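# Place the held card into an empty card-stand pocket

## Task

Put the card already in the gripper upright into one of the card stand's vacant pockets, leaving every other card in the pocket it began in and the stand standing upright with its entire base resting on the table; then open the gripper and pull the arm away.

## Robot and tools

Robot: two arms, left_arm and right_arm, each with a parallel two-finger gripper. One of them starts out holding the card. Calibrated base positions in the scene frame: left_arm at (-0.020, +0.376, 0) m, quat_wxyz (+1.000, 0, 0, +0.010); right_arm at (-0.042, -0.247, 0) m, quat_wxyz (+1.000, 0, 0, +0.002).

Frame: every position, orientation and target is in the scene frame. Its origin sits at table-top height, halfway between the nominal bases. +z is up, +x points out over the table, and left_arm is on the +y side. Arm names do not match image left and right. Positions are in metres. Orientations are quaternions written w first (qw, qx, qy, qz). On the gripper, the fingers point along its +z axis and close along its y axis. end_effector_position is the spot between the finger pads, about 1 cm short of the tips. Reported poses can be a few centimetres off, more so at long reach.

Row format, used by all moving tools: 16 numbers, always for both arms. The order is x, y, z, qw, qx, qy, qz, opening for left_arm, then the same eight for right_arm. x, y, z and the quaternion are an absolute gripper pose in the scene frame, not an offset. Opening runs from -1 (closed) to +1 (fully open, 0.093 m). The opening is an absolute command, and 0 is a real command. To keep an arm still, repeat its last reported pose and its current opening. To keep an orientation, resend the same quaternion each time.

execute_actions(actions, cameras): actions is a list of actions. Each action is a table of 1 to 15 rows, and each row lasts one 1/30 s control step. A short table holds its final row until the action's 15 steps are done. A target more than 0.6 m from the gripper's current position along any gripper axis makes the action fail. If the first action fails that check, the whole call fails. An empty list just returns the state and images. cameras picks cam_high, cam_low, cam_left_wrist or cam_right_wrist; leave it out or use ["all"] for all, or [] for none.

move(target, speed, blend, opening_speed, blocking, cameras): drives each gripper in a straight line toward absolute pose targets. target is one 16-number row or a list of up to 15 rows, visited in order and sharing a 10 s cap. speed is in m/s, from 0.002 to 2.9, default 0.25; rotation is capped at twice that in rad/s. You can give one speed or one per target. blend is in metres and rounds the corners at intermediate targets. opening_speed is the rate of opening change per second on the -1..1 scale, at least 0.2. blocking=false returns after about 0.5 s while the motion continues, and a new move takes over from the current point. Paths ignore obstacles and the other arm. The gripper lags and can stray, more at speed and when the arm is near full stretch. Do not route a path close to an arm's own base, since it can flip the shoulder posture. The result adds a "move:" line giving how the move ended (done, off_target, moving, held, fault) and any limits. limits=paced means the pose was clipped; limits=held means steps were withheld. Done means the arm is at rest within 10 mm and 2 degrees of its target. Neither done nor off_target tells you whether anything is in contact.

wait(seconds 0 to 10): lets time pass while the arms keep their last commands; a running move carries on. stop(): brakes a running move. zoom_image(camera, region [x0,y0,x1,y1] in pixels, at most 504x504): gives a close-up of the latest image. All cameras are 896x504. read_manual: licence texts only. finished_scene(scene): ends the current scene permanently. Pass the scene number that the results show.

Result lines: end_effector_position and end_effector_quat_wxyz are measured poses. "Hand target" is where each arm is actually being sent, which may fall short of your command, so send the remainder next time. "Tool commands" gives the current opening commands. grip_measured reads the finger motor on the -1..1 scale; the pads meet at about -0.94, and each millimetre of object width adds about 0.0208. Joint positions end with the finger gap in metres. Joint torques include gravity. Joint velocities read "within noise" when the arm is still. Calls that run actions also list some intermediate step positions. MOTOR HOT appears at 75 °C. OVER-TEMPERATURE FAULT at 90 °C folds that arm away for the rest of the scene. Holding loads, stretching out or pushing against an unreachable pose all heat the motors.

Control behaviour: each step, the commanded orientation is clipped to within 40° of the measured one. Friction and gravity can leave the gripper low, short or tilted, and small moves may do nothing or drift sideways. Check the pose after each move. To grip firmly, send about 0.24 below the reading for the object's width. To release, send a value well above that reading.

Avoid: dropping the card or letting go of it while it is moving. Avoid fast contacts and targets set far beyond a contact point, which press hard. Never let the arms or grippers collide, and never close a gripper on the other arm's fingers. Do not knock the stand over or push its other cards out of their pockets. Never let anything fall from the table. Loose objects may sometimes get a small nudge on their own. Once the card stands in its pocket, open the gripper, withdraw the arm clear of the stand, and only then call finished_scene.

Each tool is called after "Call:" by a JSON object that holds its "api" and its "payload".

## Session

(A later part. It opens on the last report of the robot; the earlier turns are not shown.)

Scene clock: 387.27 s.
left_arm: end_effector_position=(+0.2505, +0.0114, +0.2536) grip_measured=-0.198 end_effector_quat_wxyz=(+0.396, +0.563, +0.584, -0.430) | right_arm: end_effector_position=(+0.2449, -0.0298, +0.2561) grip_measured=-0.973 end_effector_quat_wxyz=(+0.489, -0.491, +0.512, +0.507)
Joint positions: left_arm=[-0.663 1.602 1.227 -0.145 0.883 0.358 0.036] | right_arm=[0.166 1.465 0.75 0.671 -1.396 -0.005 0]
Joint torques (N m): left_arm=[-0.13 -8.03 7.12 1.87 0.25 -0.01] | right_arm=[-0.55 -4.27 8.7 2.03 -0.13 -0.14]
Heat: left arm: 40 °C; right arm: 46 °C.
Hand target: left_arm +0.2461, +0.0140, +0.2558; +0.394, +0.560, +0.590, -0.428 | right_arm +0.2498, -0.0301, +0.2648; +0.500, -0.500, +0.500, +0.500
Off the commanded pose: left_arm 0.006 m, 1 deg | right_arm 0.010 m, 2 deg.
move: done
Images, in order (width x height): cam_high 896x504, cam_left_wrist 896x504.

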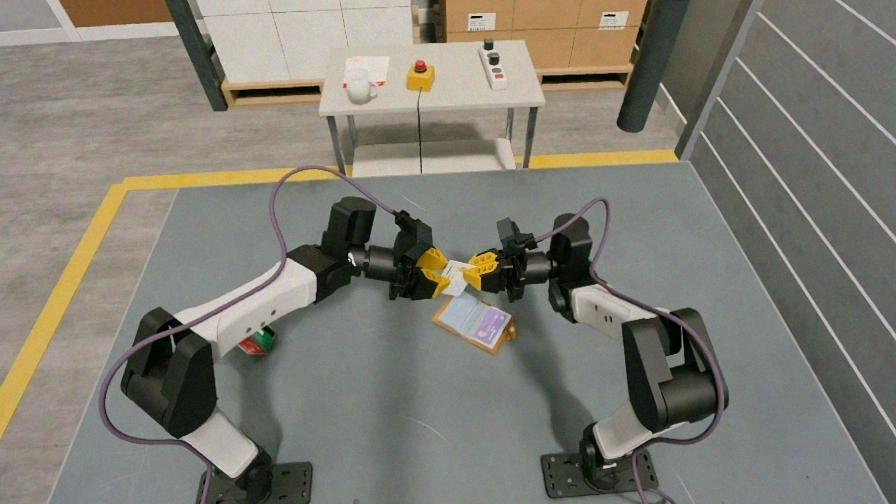

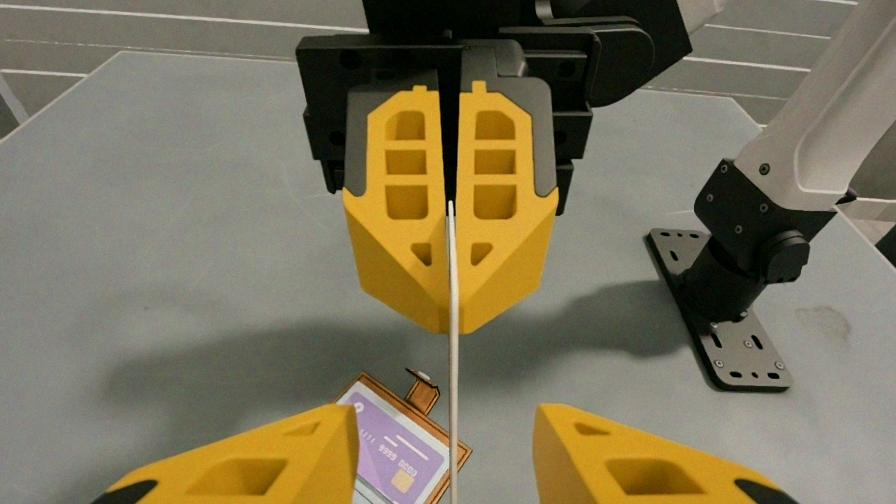

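Call:
{"api": "move", "payload": {"target": [0.2432, 0.0155, 0.2565, 0.3947, 0.560, 0.590, -0.428, -0.5, 0.25, -0.03, 0.265, 0.5, -0.5, 0.5, 0.5, -1.0], "speed": 0.05, "cameras": ["cam_left_wrist","cam_right_wrist"]}}

Call:
{"api": "zoom_image", "payload": {"camera": "cam_left_wrist", "region": [320, 300, 600, 504]}}

Scene clock: 391.63 s.
left_arm: end_effector_position=(+0.2489, +0.0128, +0.2536) grip_measured=-0.498 end_effector_quat_wxyz=(+0.396, +0.563, +0.584, -0.430) | right_arm: end_effector_position=(+0.2449, -0.0298, +0.2561) grip_measured=-0.973 end_effector_quat_wxyz=(+0.489, -0.491, +0.512, +0.507)
Joint positions: left_arm=[-0.663 1.594 1.219 -0.145 0.881 0.357 0.021] | right_arm=[0.166 1.465 0.75 0.672 -1.396 -0.005 0]
Joint torques (N m): left_arm=[-0.24 -8.24 6.97 1.87 0.29 -0.03] | right_arm=[-0.55 -4.26 8.7 2.03 -0.13 -0.14]
Heat: left arm: 40 °C; right arm: 46 °C.
Hand target: left_arm +0.2433, +0.0155, +0.2564; +0.395, +0.560, +0.590, -0.428 | right_arm +0.2498, -0.0301, +0.2649; +0.500, -0.500, +0.500, +0.500
Off the commanded pose: left_arm 0.007 m, 1 deg | right_arm 0.010 m, 2 deg.
move: done
Images, in order (width x height): cam_left_wrist 896x504, cam_right_wrist 896x504.

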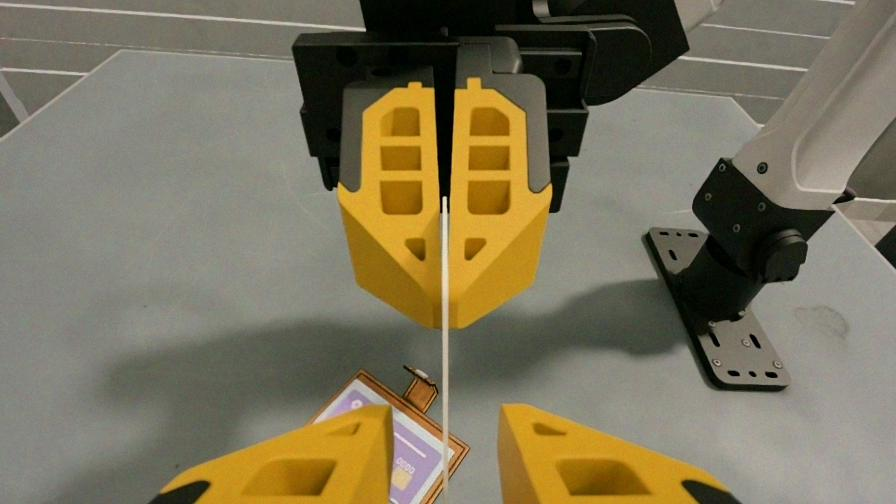

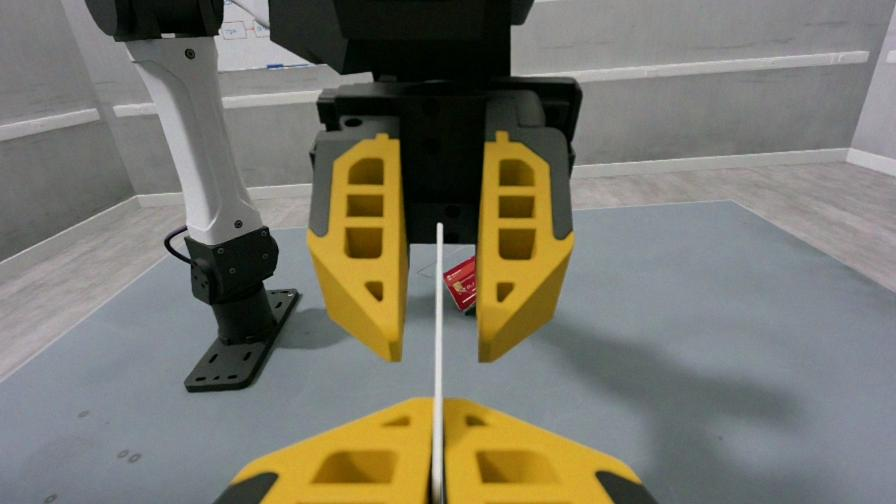

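Scaled by 1.800 from the camera's 896x504 image, which has a finer 1280x720 frame.

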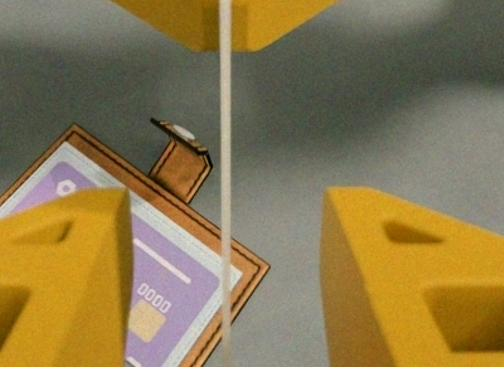

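Call:
{"api": "move", "payload": {"target": [[0.2432, 0.0155, 0.2565, 0.3947, 0.560, 0.590, -0.428, -1.0, 0.25, -0.03, 0.265, 0.5, -0.5, 0.5, 0.5, -1.0]], "opening_speed": 0.2, "cameras": ["cam_left_wrist","cam_right_wrist","cam_high"]}}

Call:
{"api": "zoom_image", "payload": {"camera": "cam_left_wrist", "region": [320, 180, 600, 430]}}

Call:
{"api": "zoom_image", "payload": {"camera": "cam_high", "region": [400, 230, 510, 310]}}

Scene clock: 402.40 s.
left_arm: end_effector_position=(+0.2492, +0.0129, +0.2534) grip_measured=-0.987 end_effector_quat_wxyz=(+0.397, +0.562, +0.585, -0.429) | right_arm: end_effector_position=(+0.2449, -0.0298, +0.2561) grip_measured=-0.973 end_effector_quat_wxyz=(+0.489, -0.491, +0.512, +0.507)
Joint positions: left_arm=[-0.663 1.594 1.219 -0.145 0.879 0.356 0] | right_arm=[0.166 1.465 0.75 0.672 -1.396 -0.005 0]
Joint torques (N m): left_arm=[-0.27 -8.23 6.97 1.87 0.28 -0.01] | right_arm=[-0.57 -4.25 8.68 2.03 -0.13 -0.14]
Heat: left arm: 40 °C; right arm: 46 °C.
Hand target: left_arm +0.2434, +0.0155, +0.2564; +0.395, +0.560, +0.590, -0.428 | right_arm +0.2498, -0.0301, +0.2649; +0.500, -0.500, +0.500, +0.500
Off the commanded pose: left_arm 0.007 m, 1 deg | right_arm 0.010 m, 2 deg.
move: done
Images, in order (width x height): cam_high 896x504, cam_left_wrist 896x504, cam_right_wrist 896x504.

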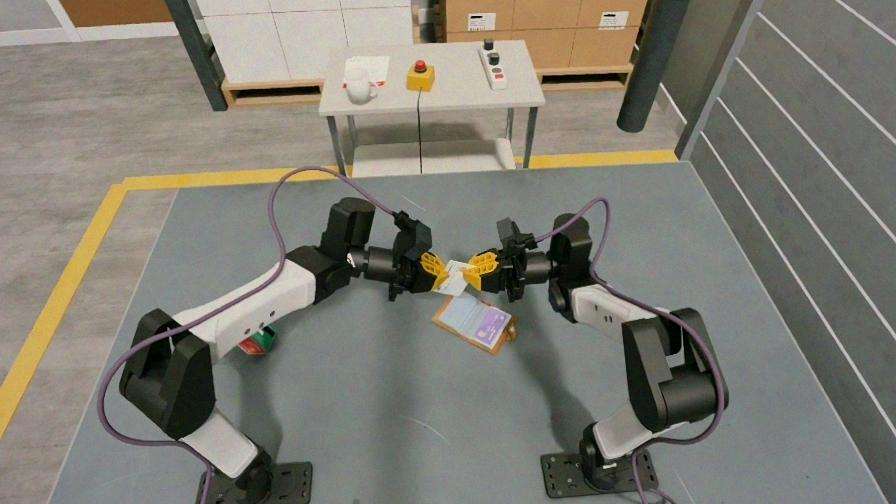

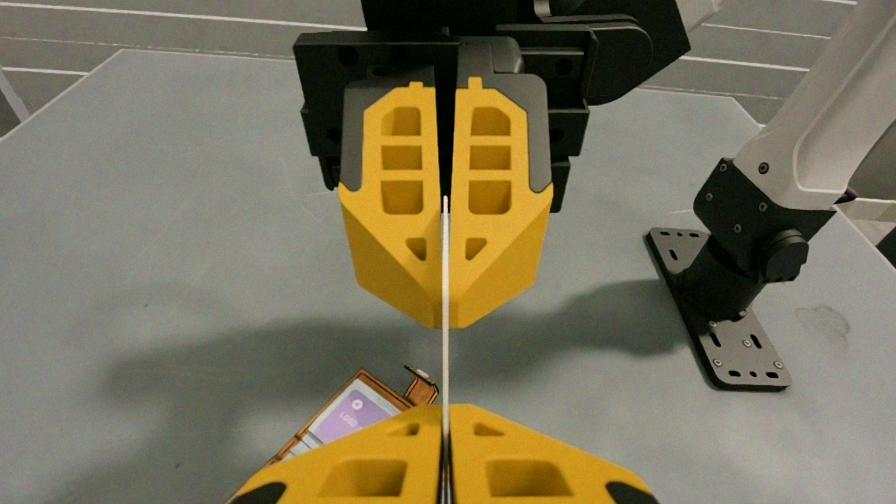

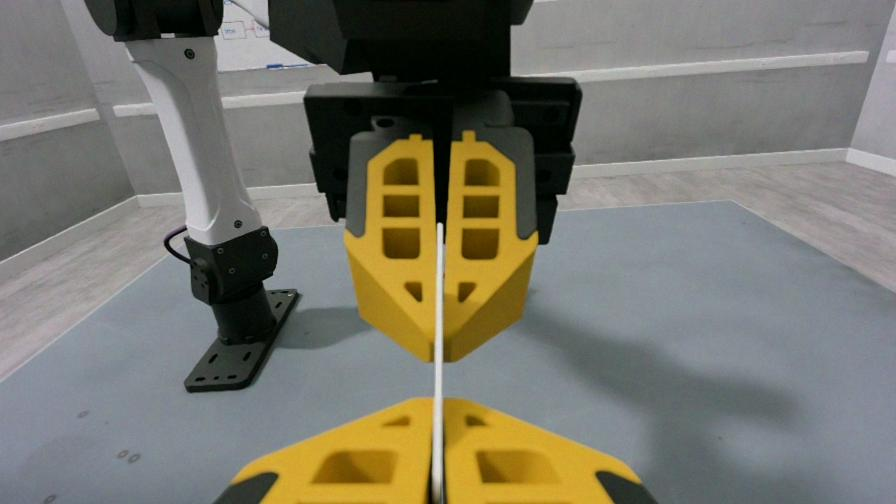

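Scaled by 1.800 from the camera's 896x504 image, which has a finer 1280x720 frame.

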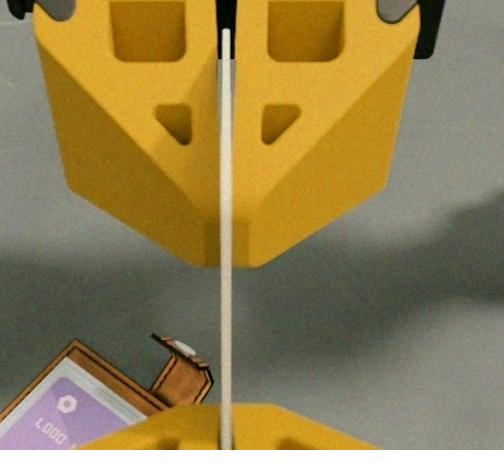

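Scaled by 4.582 from the camera's 896x504 image, which has a finer 1280x720 frame.

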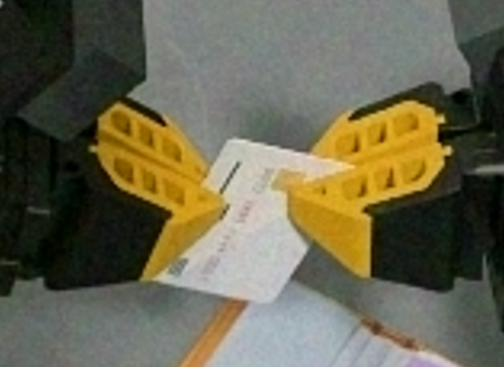

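Call:
{"api": "move", "payload": {"target": [0.2432, 0.0155, 0.2565, 0.3947, 0.560, 0.590, -0.428, -1.0, 0.25, -0.03, 0.265, 0.5, -0.5, 0.5, 0.5, -0.5], "opening_speed": 0.4, "cameras": ["cam_left_wrist","cam_right_wrist","cam_high"]}}

Call:
{"api": "zoom_image", "payload": {"camera": "cam_high", "region": [400, 230, 510, 310]}}

Scene clock: 413.10 s.
left_arm: end_effector_position=(+0.2492, +0.0129, +0.2534) grip_measured=-0.987 end_effector_quat_wxyz=(+0.397, +0.562, +0.585, -0.429) | right_arm: end_effector_position=(+0.2448, -0.0298, +0.2561) grip_measured=-0.502 end_effector_quat_wxyz=(+0.489, -0.491, +0.512, +0.507)
Joint positions: left_arm=[-0.663 1.594 1.219 -0.145 0.879 0.356 0] | right_arm=[0.166 1.465 0.75 0.672 -1.397 -0.005 0.021]
Joint torques (N m): left_arm=[-0.25 -8.24 6.97 1.87 0.29 -0.01] | right_arm=[-0.55 -4.25 8.69 2.03 -0.12 -0.14]
Heat: left arm: 40 °C; right arm: 46 °C.
Hand target: left_arm +0.2433, +0.0155, +0.2564; +0.395, +0.560, +0.590, -0.428 | right_arm +0.2497, -0.0301, +0.2648; +0.500, -0.500, +0.500, +0.500
Off the commanded pose: left_arm 0.007 m, 1 deg | right_arm 0.010 m, 2 deg.
move: done
Images, in order (width x height): cam_high 896x504, cam_left_wrist 896x504, cam_right_wrist 896x504.

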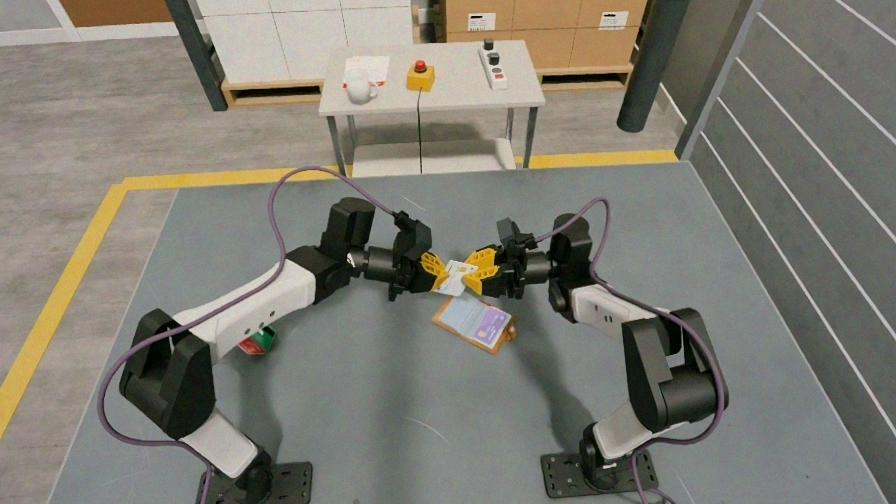

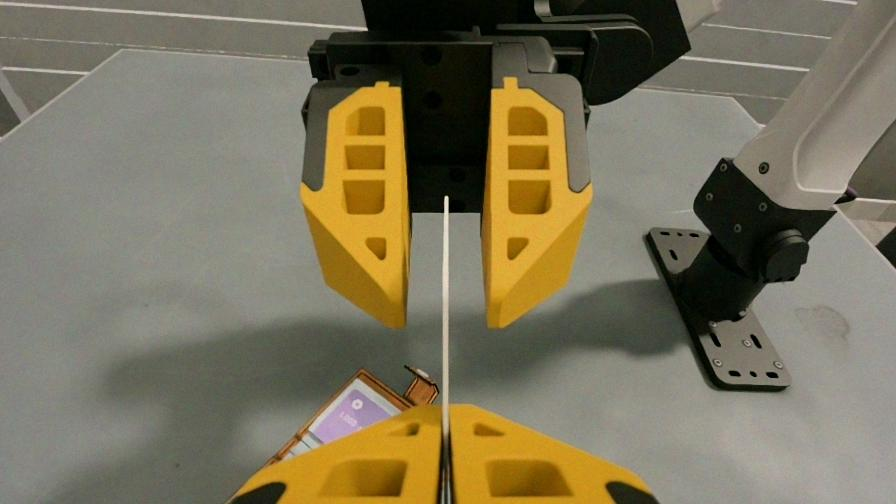

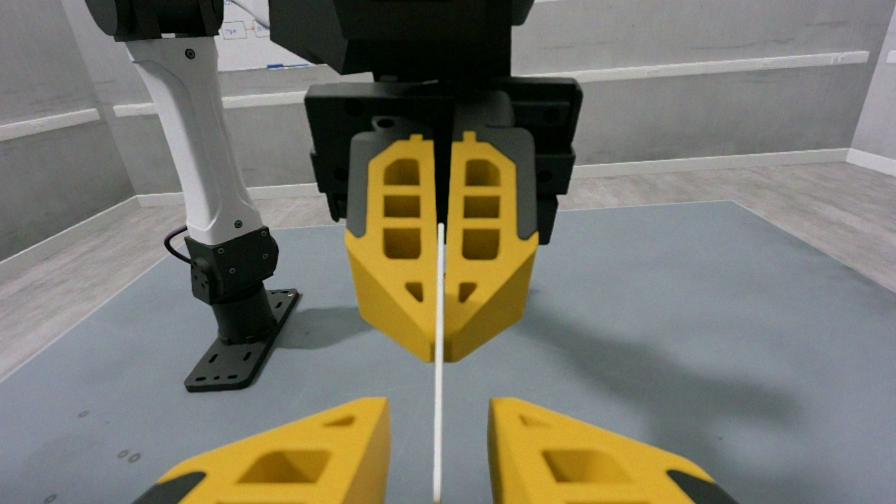

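Scaled by 4.582 from the camera's 896x504 image, which has a finer 1280x720 frame.

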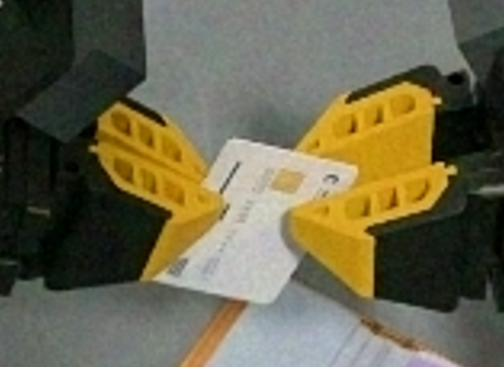

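Call:
{"api": "move", "payload": {"target": [[0.2432, 0.0155, 0.2565, 0.3947, 0.560, 0.590, -0.428, -1.0, 0.25, -0.13, 0.265, 0.5, -0.5, 0.5, 0.5, -0.5],[0.23, 0.20, 0.28, 0.2, 0.2, 0.92, -0.2, -1.0, 0.22, -0.16, 0.25, 0.5, -0.5, 0.5, 0.5, -0.5],[0.245, 0.44, 0.19, 0.10, -0.35, 0.93, 0.0, -1.0, 0.12, 0.05, 0.22, 0.585, -0.369, 0.638, 0.338, -0.5]], "blend": [0, 0.03, 0]}}

Scene clock: 435.03 s.
left_arm: end_effector_position=(+0.2461, +0.4370, +0.1953) grip_measured=-0.987 end_effector_quat_wxyz=(+0.110, -0.341, +0.933, -0.007) | right_arm: end_effector_position=(+0.1198, +0.0469, +0.2106) grip_measured=-0.502 end_effector_quat_wxyz=(+0.577, -0.377, +0.645, +0.330)
Joint positions: left_arm=[0.194 1.397 1.39 -1.344 -0.016 -0.485 0] | right_arm=[1.084 0.904 0.331 0.457 0.04 -0.004 0.021]
Joint torques (N m): left_arm=[0.65 -2.62 6.45 0.98 -0.08 -0.06] | right_arm=[0.5 -0.7 8.01 2.86 0.1 -0.03]
Heat: left arm: 40 °C; right arm: 46 °C.
Hand target: left_arm +0.2449, +0.4399, +0.1902; +0.100, -0.350, +0.931, +0.000 | right_arm +0.1198, +0.0497, +0.2201; +0.585, -0.369, +0.638, +0.338
Off the commanded pose: left_arm 0.006 m, 2 deg | right_arm 0.010 m, 2 deg.
move: done

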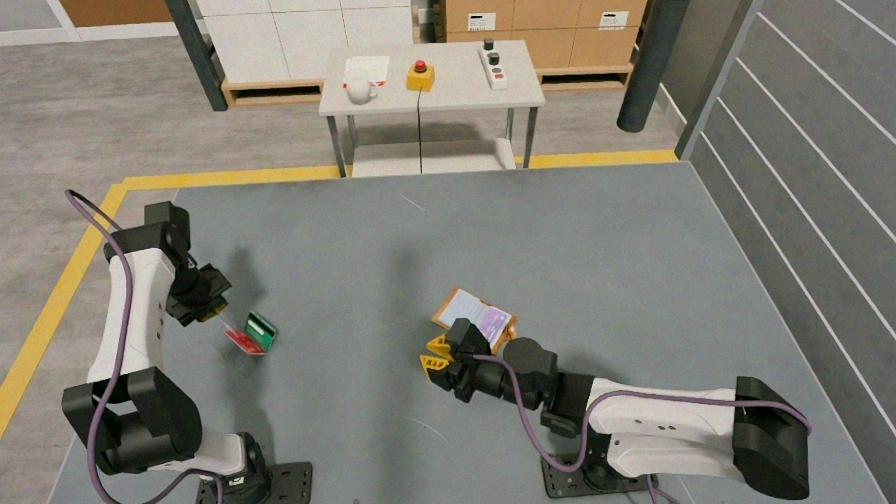

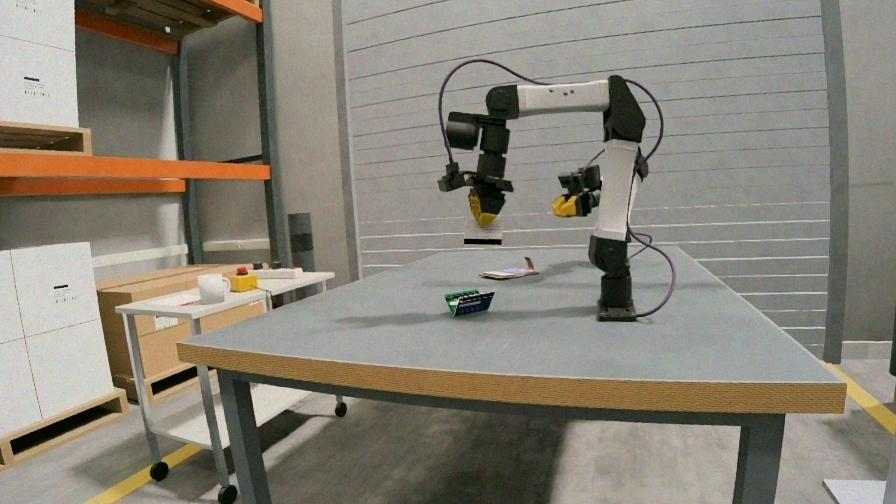

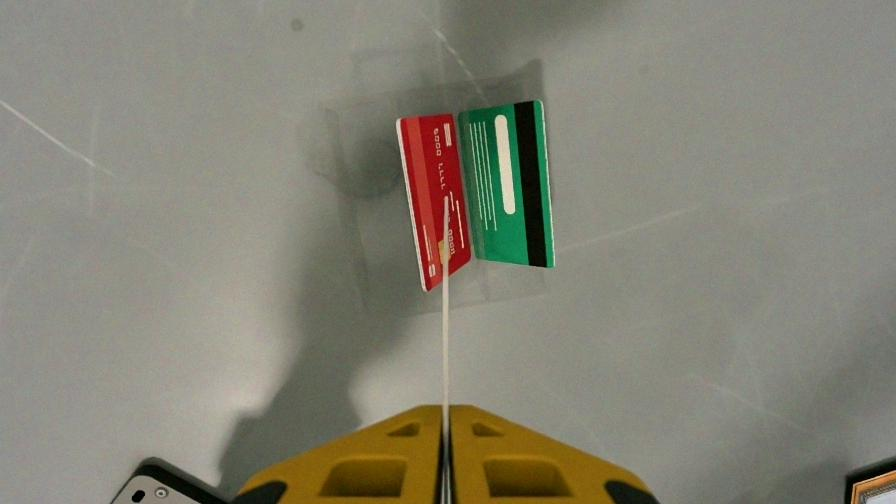

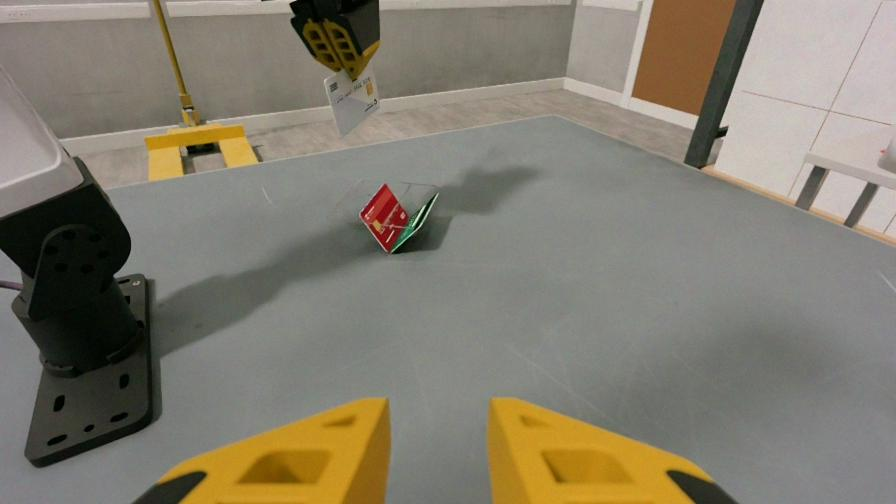

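Call:
{"api": "zoom_image", "payload": {"camera": "cam_right_wrist", "region": [280, 0, 480, 280]}}

Call:
{"api": "zoom_image", "payload": {"camera": "cam_low", "region": [430, 170, 530, 330]}}

Call:
{"api": "zoom_image", "payload": {"camera": "cam_left_wrist", "region": [300, 30, 600, 330]}}

Scaled by 1.800 from the camera's 896x504 image, which has a finer 1280x720 frame.

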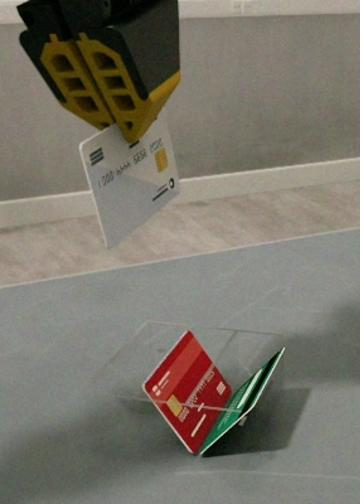

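Scaled by 3.150 from the camera's 896x504 image, which has a finer 1280x720 frame.

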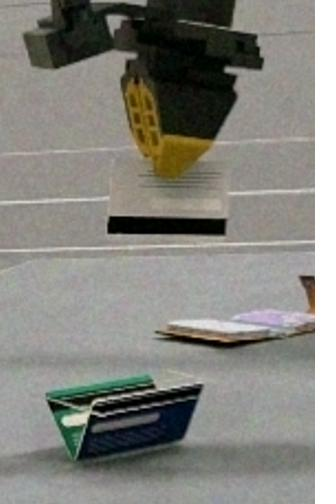

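Scaled by 1.680 from the camera's 896x504 image, which has a finer 1280x720 frame.

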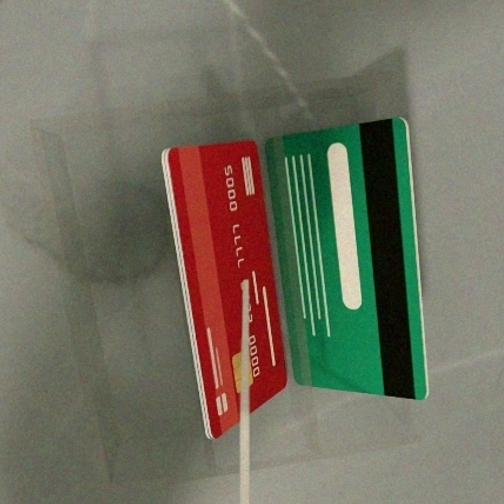

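Call:
{"api": "zoom_image", "payload": {"camera": "cam_left_wrist", "region": [310, 200, 470, 340]}}

Call:
{"api": "zoom_image", "payload": {"camera": "cam_left_wrist", "region": [310, 50, 470, 190]}}

Call:
{"api": "zoom_image", "payload": {"camera": "cam_right_wrist", "region": [320, 160, 460, 270]}}

Scaled by 3.150 from the camera's 896x504 image, which has a finer 1280x720 frame.

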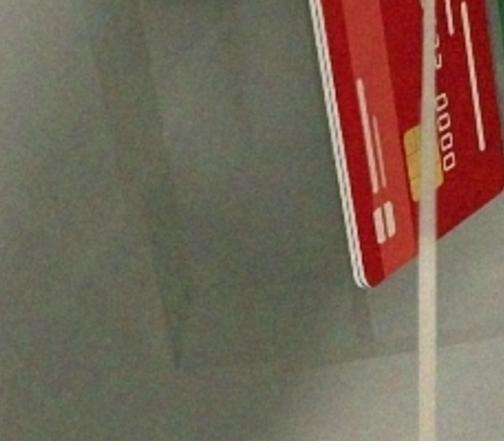

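Scaled by 3.150 from the camera's 896x504 image, which has a finer 1280x720 frame.

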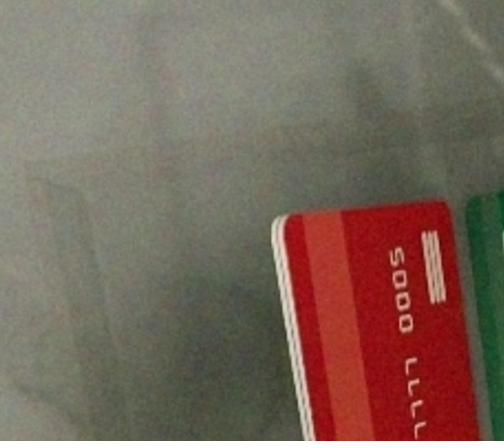

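Scaled by 3.600 from the camera's 896x504 image, which has a finer 1280x720 frame.

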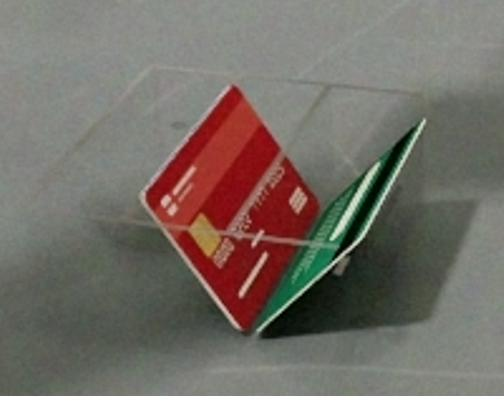

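Call:
{"api": "move", "payload": {"target": [0.2480, 0.4690, 0.135, 0.0, -0.4107, 0.9118, 0.0, -1.0, 0.1198, 0.0497, 0.2201, 0.585, -0.369, 0.638, 0.338, -0.5], "speed": 0.12}}

Call:
{"api": "zoom_image", "payload": {"camera": "cam_right_wrist", "region": [280, 50, 480, 280]}}

Call:
{"api": "zoom_image", "payload": {"camera": "cam_left_wrist", "region": [300, 100, 700, 504]}}

Call:
{"api": "zoom_image", "payload": {"camera": "cam_low", "region": [430, 210, 530, 330]}}

Scene clock: 469.47 s.
left_arm: end_effector_position=(+0.2463, +0.4691, +0.1407) grip_measured=-0.987 end_effector_quat_wxyz=(+0.006, -0.403, +0.915, +0.004) | right_arm: end_effector_position=(+0.1200, +0.0469, +0.2108) grip_measured=-0.502 end_effector_quat_wxyz=(+0.578, -0.376, +0.645, +0.330)
Joint positions: left_arm=[0.309 1.597 1.38 -1.342 -0.01 -0.5 0] | right_arm=[1.084 0.905 0.331 0.459 0.041 -0.004 0.021]
Joint torques (N m): left_arm=[0.65 -3.9 6.22 0.63 0.18 -0.06] | right_arm=[0.53 -0.92 7.98 2.84 0.09 -0.03]
Heat: left arm: 39 °C; right arm: 47 °C.
Hand target: left_arm +0.2478, +0.4690, +0.1350; +0.000, -0.411, +0.912, +0.000 | right_arm +0.1197, +0.0495, +0.2201; +0.585, -0.369, +0.638, +0.338
Off the commanded pose: left_arm 0.006 m, 1 deg | right_arm 0.010 m, 2 deg.
move: done

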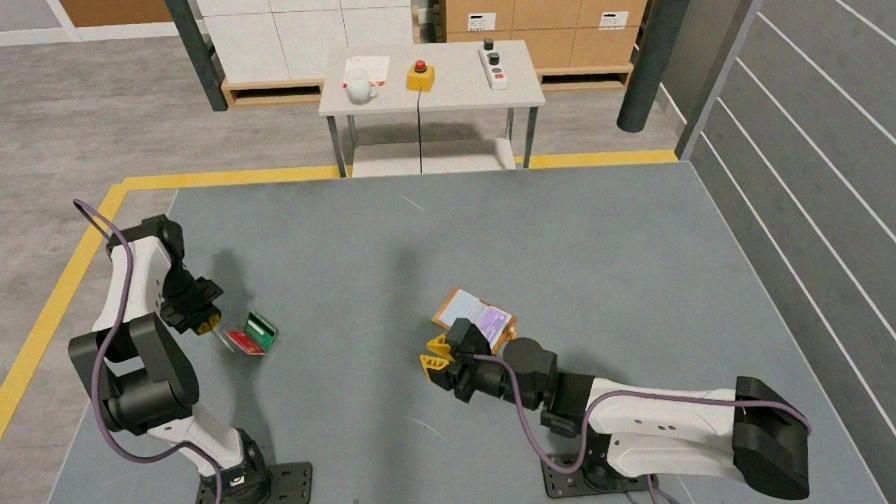

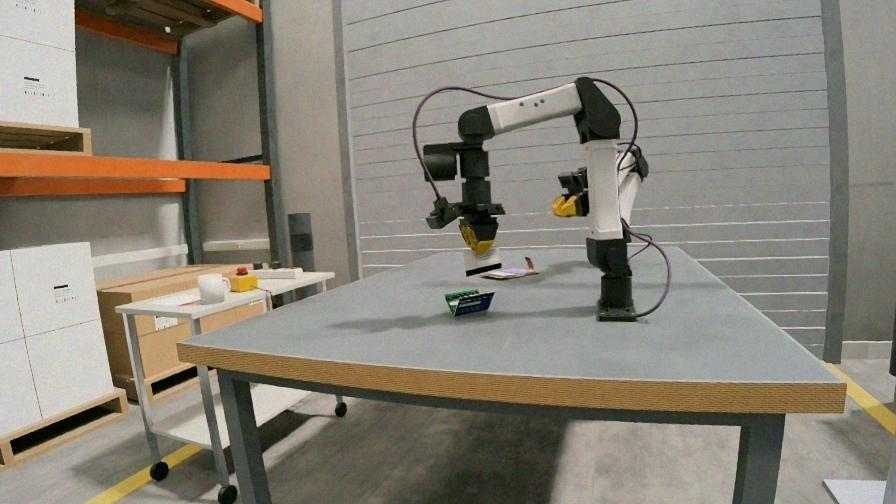

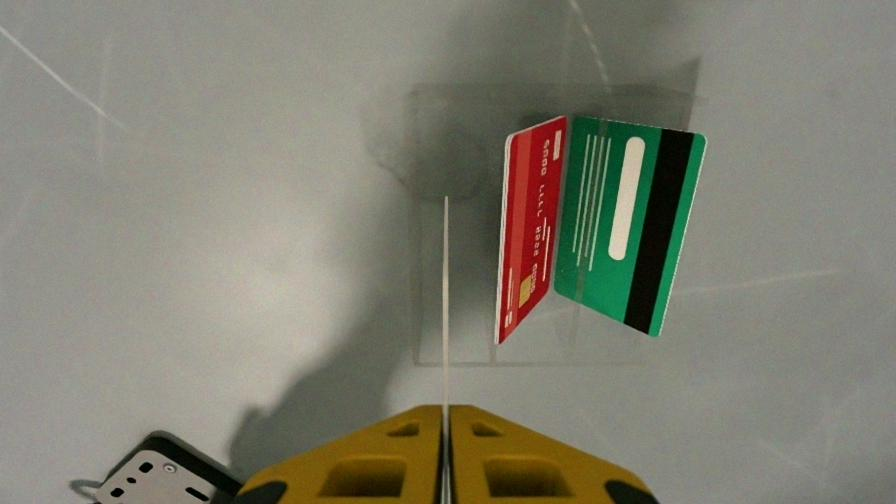

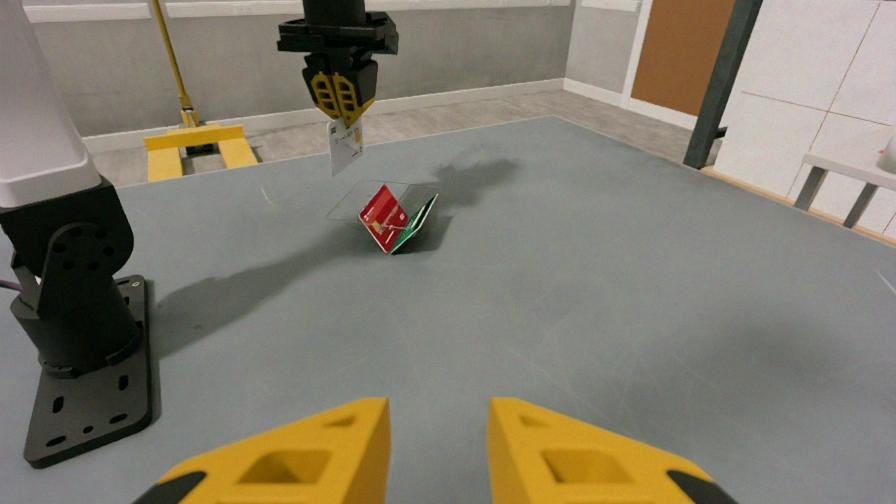

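Scaled by 2.191 from the camera's 896x504 image, which has a finer 1280x720 frame.

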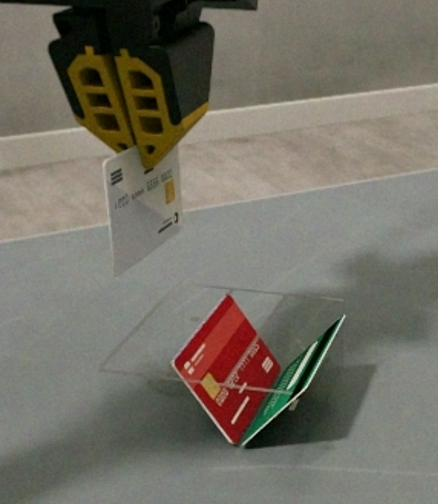

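Scaled by 1.248 from the camera's 896x504 image, which has a finer 1280x720 frame.

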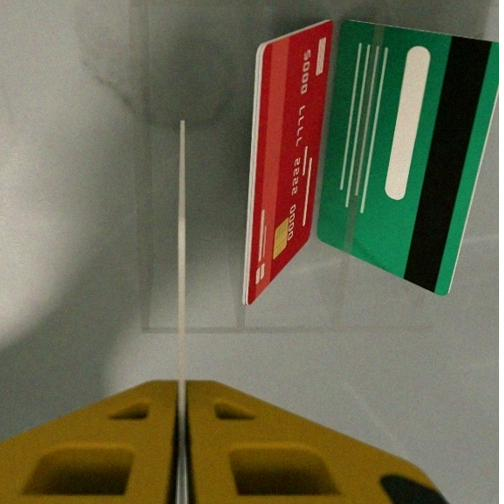

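Scaled by 4.200 from the camera's 896x504 image, which has a finer 1280x720 frame.

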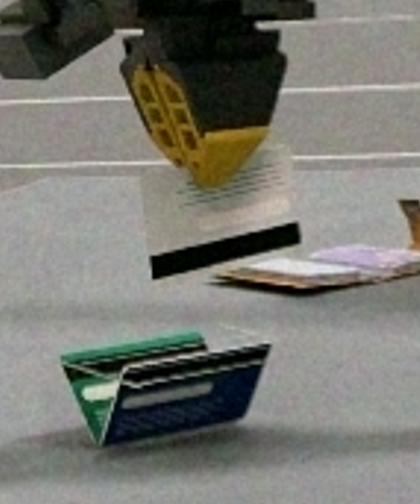

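Call:
{"api": "move", "payload": {"target": [0.2491, 0.4657, 0.114, 0.0954, -0.408, 0.906, 0.043, -1.0, 0.1198, 0.0497, 0.2201, 0.585, -0.369, 0.638, 0.338, -0.5], "speed": 0.1}}

Call:
{"api": "zoom_image", "payload": {"camera": "cam_right_wrist", "region": [280, 50, 480, 280]}}

Call:
{"api": "zoom_image", "payload": {"camera": "cam_left_wrist", "region": [300, 50, 700, 454]}}

Call:
{"api": "zoom_image", "payload": {"camera": "cam_low", "region": [430, 210, 530, 330]}}

Scene clock: 533.10 s.
left_arm: end_effector_position=(+0.2491, +0.4648, +0.1105) grip_measured=-0.987 end_effector_quat_wxyz=(+0.082, -0.404, +0.910, +0.039) | right_arm: end_effector_position=(+0.1200, +0.0468, +0.2108) grip_measured=-0.502 end_effector_quat_wxyz=(+0.578, -0.376, +0.645, +0.330)
Joint positions: left_arm=[0.236 1.478 1.13 -1.072 -0.104 -0.571 0] | right_arm=[1.084 0.905 0.331 0.459 0.041 -0.004 0.021]
Joint torques (N m): left_arm=[-0.06 -6.11 6.08 0.97 -0.2 -0.03] | right_arm=[0.51 -0.92 7.98 2.84 0.09 -0.03]
Heat: left arm: 38 °C; right arm: 48 °C.
Hand target: left_arm +0.2491, +0.4657, +0.1140; +0.095, -0.408, +0.907, +0.043 | right_arm +0.1197, +0.0495, +0.2201; +0.585, -0.369, +0.638, +0.338
Off the commanded pose: left_arm 0.004 m, 2 deg | right_arm 0.010 m, 2 deg.
move: done

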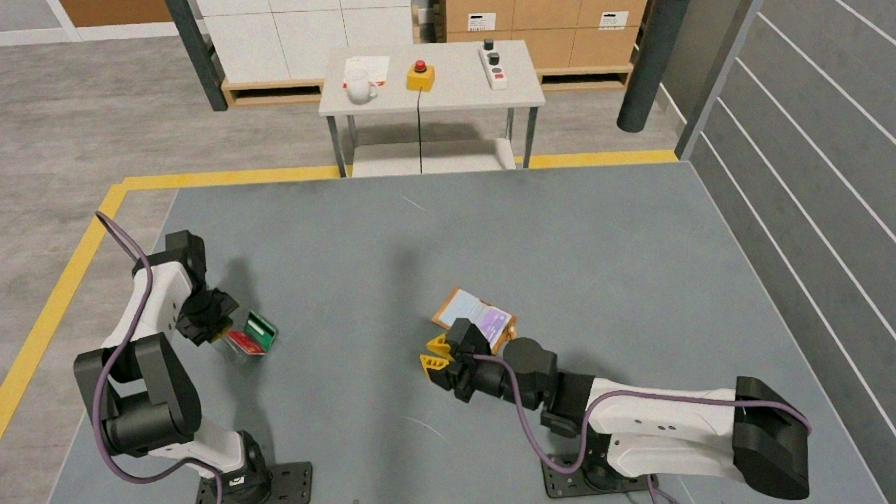

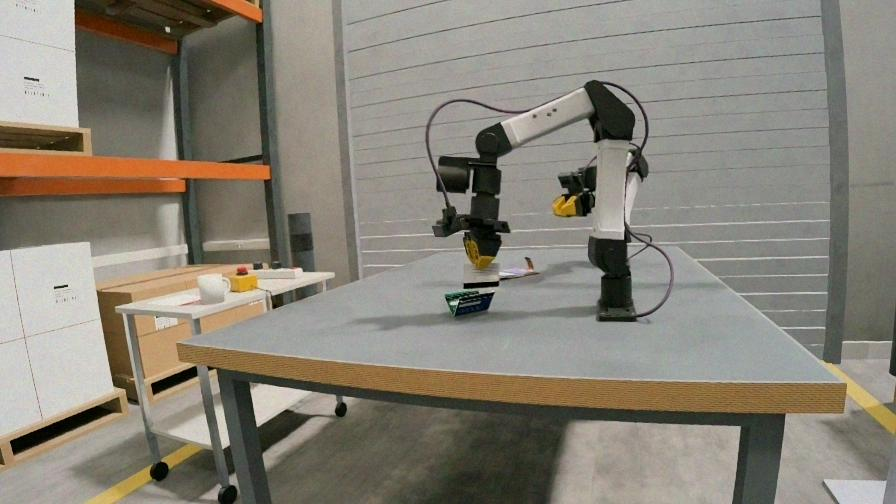

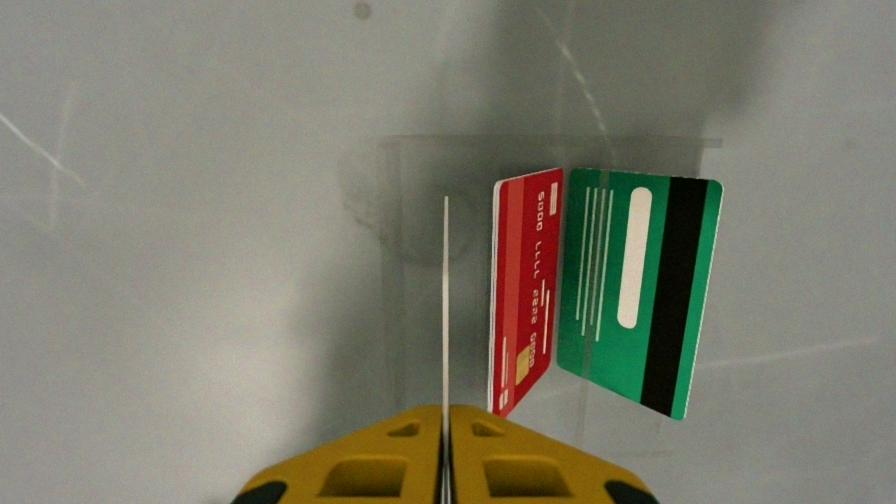

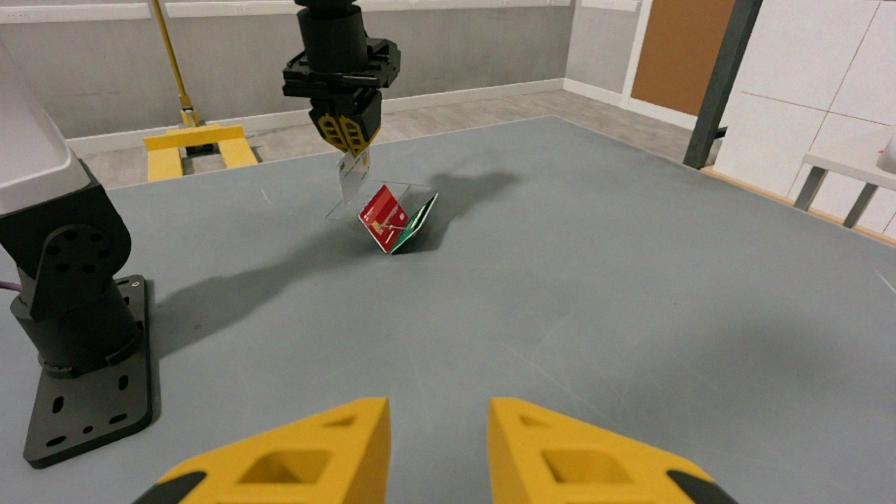

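Scaled by 2.191 from the camera's 896x504 image, which has a finer 1280x720 frame.

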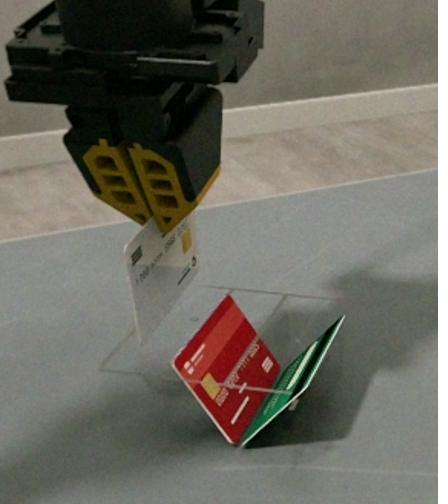

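Scaled by 1.248 from the camera's 896x504 image, which has a finer 1280x720 frame.

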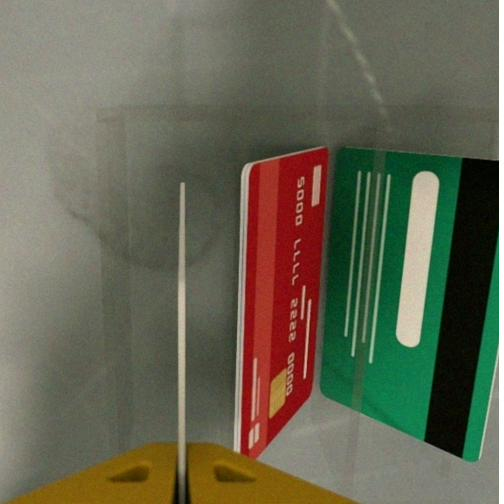

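Scaled by 4.200 from the camera's 896x504 image, which has a finer 1280x720 frame.

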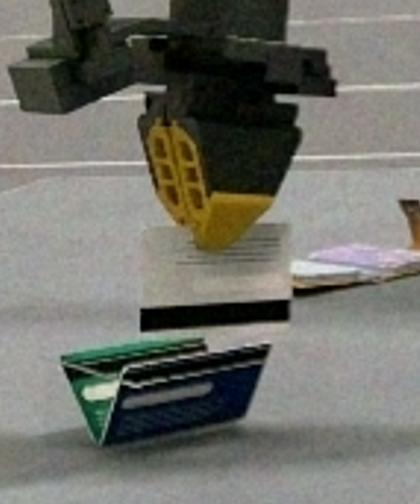

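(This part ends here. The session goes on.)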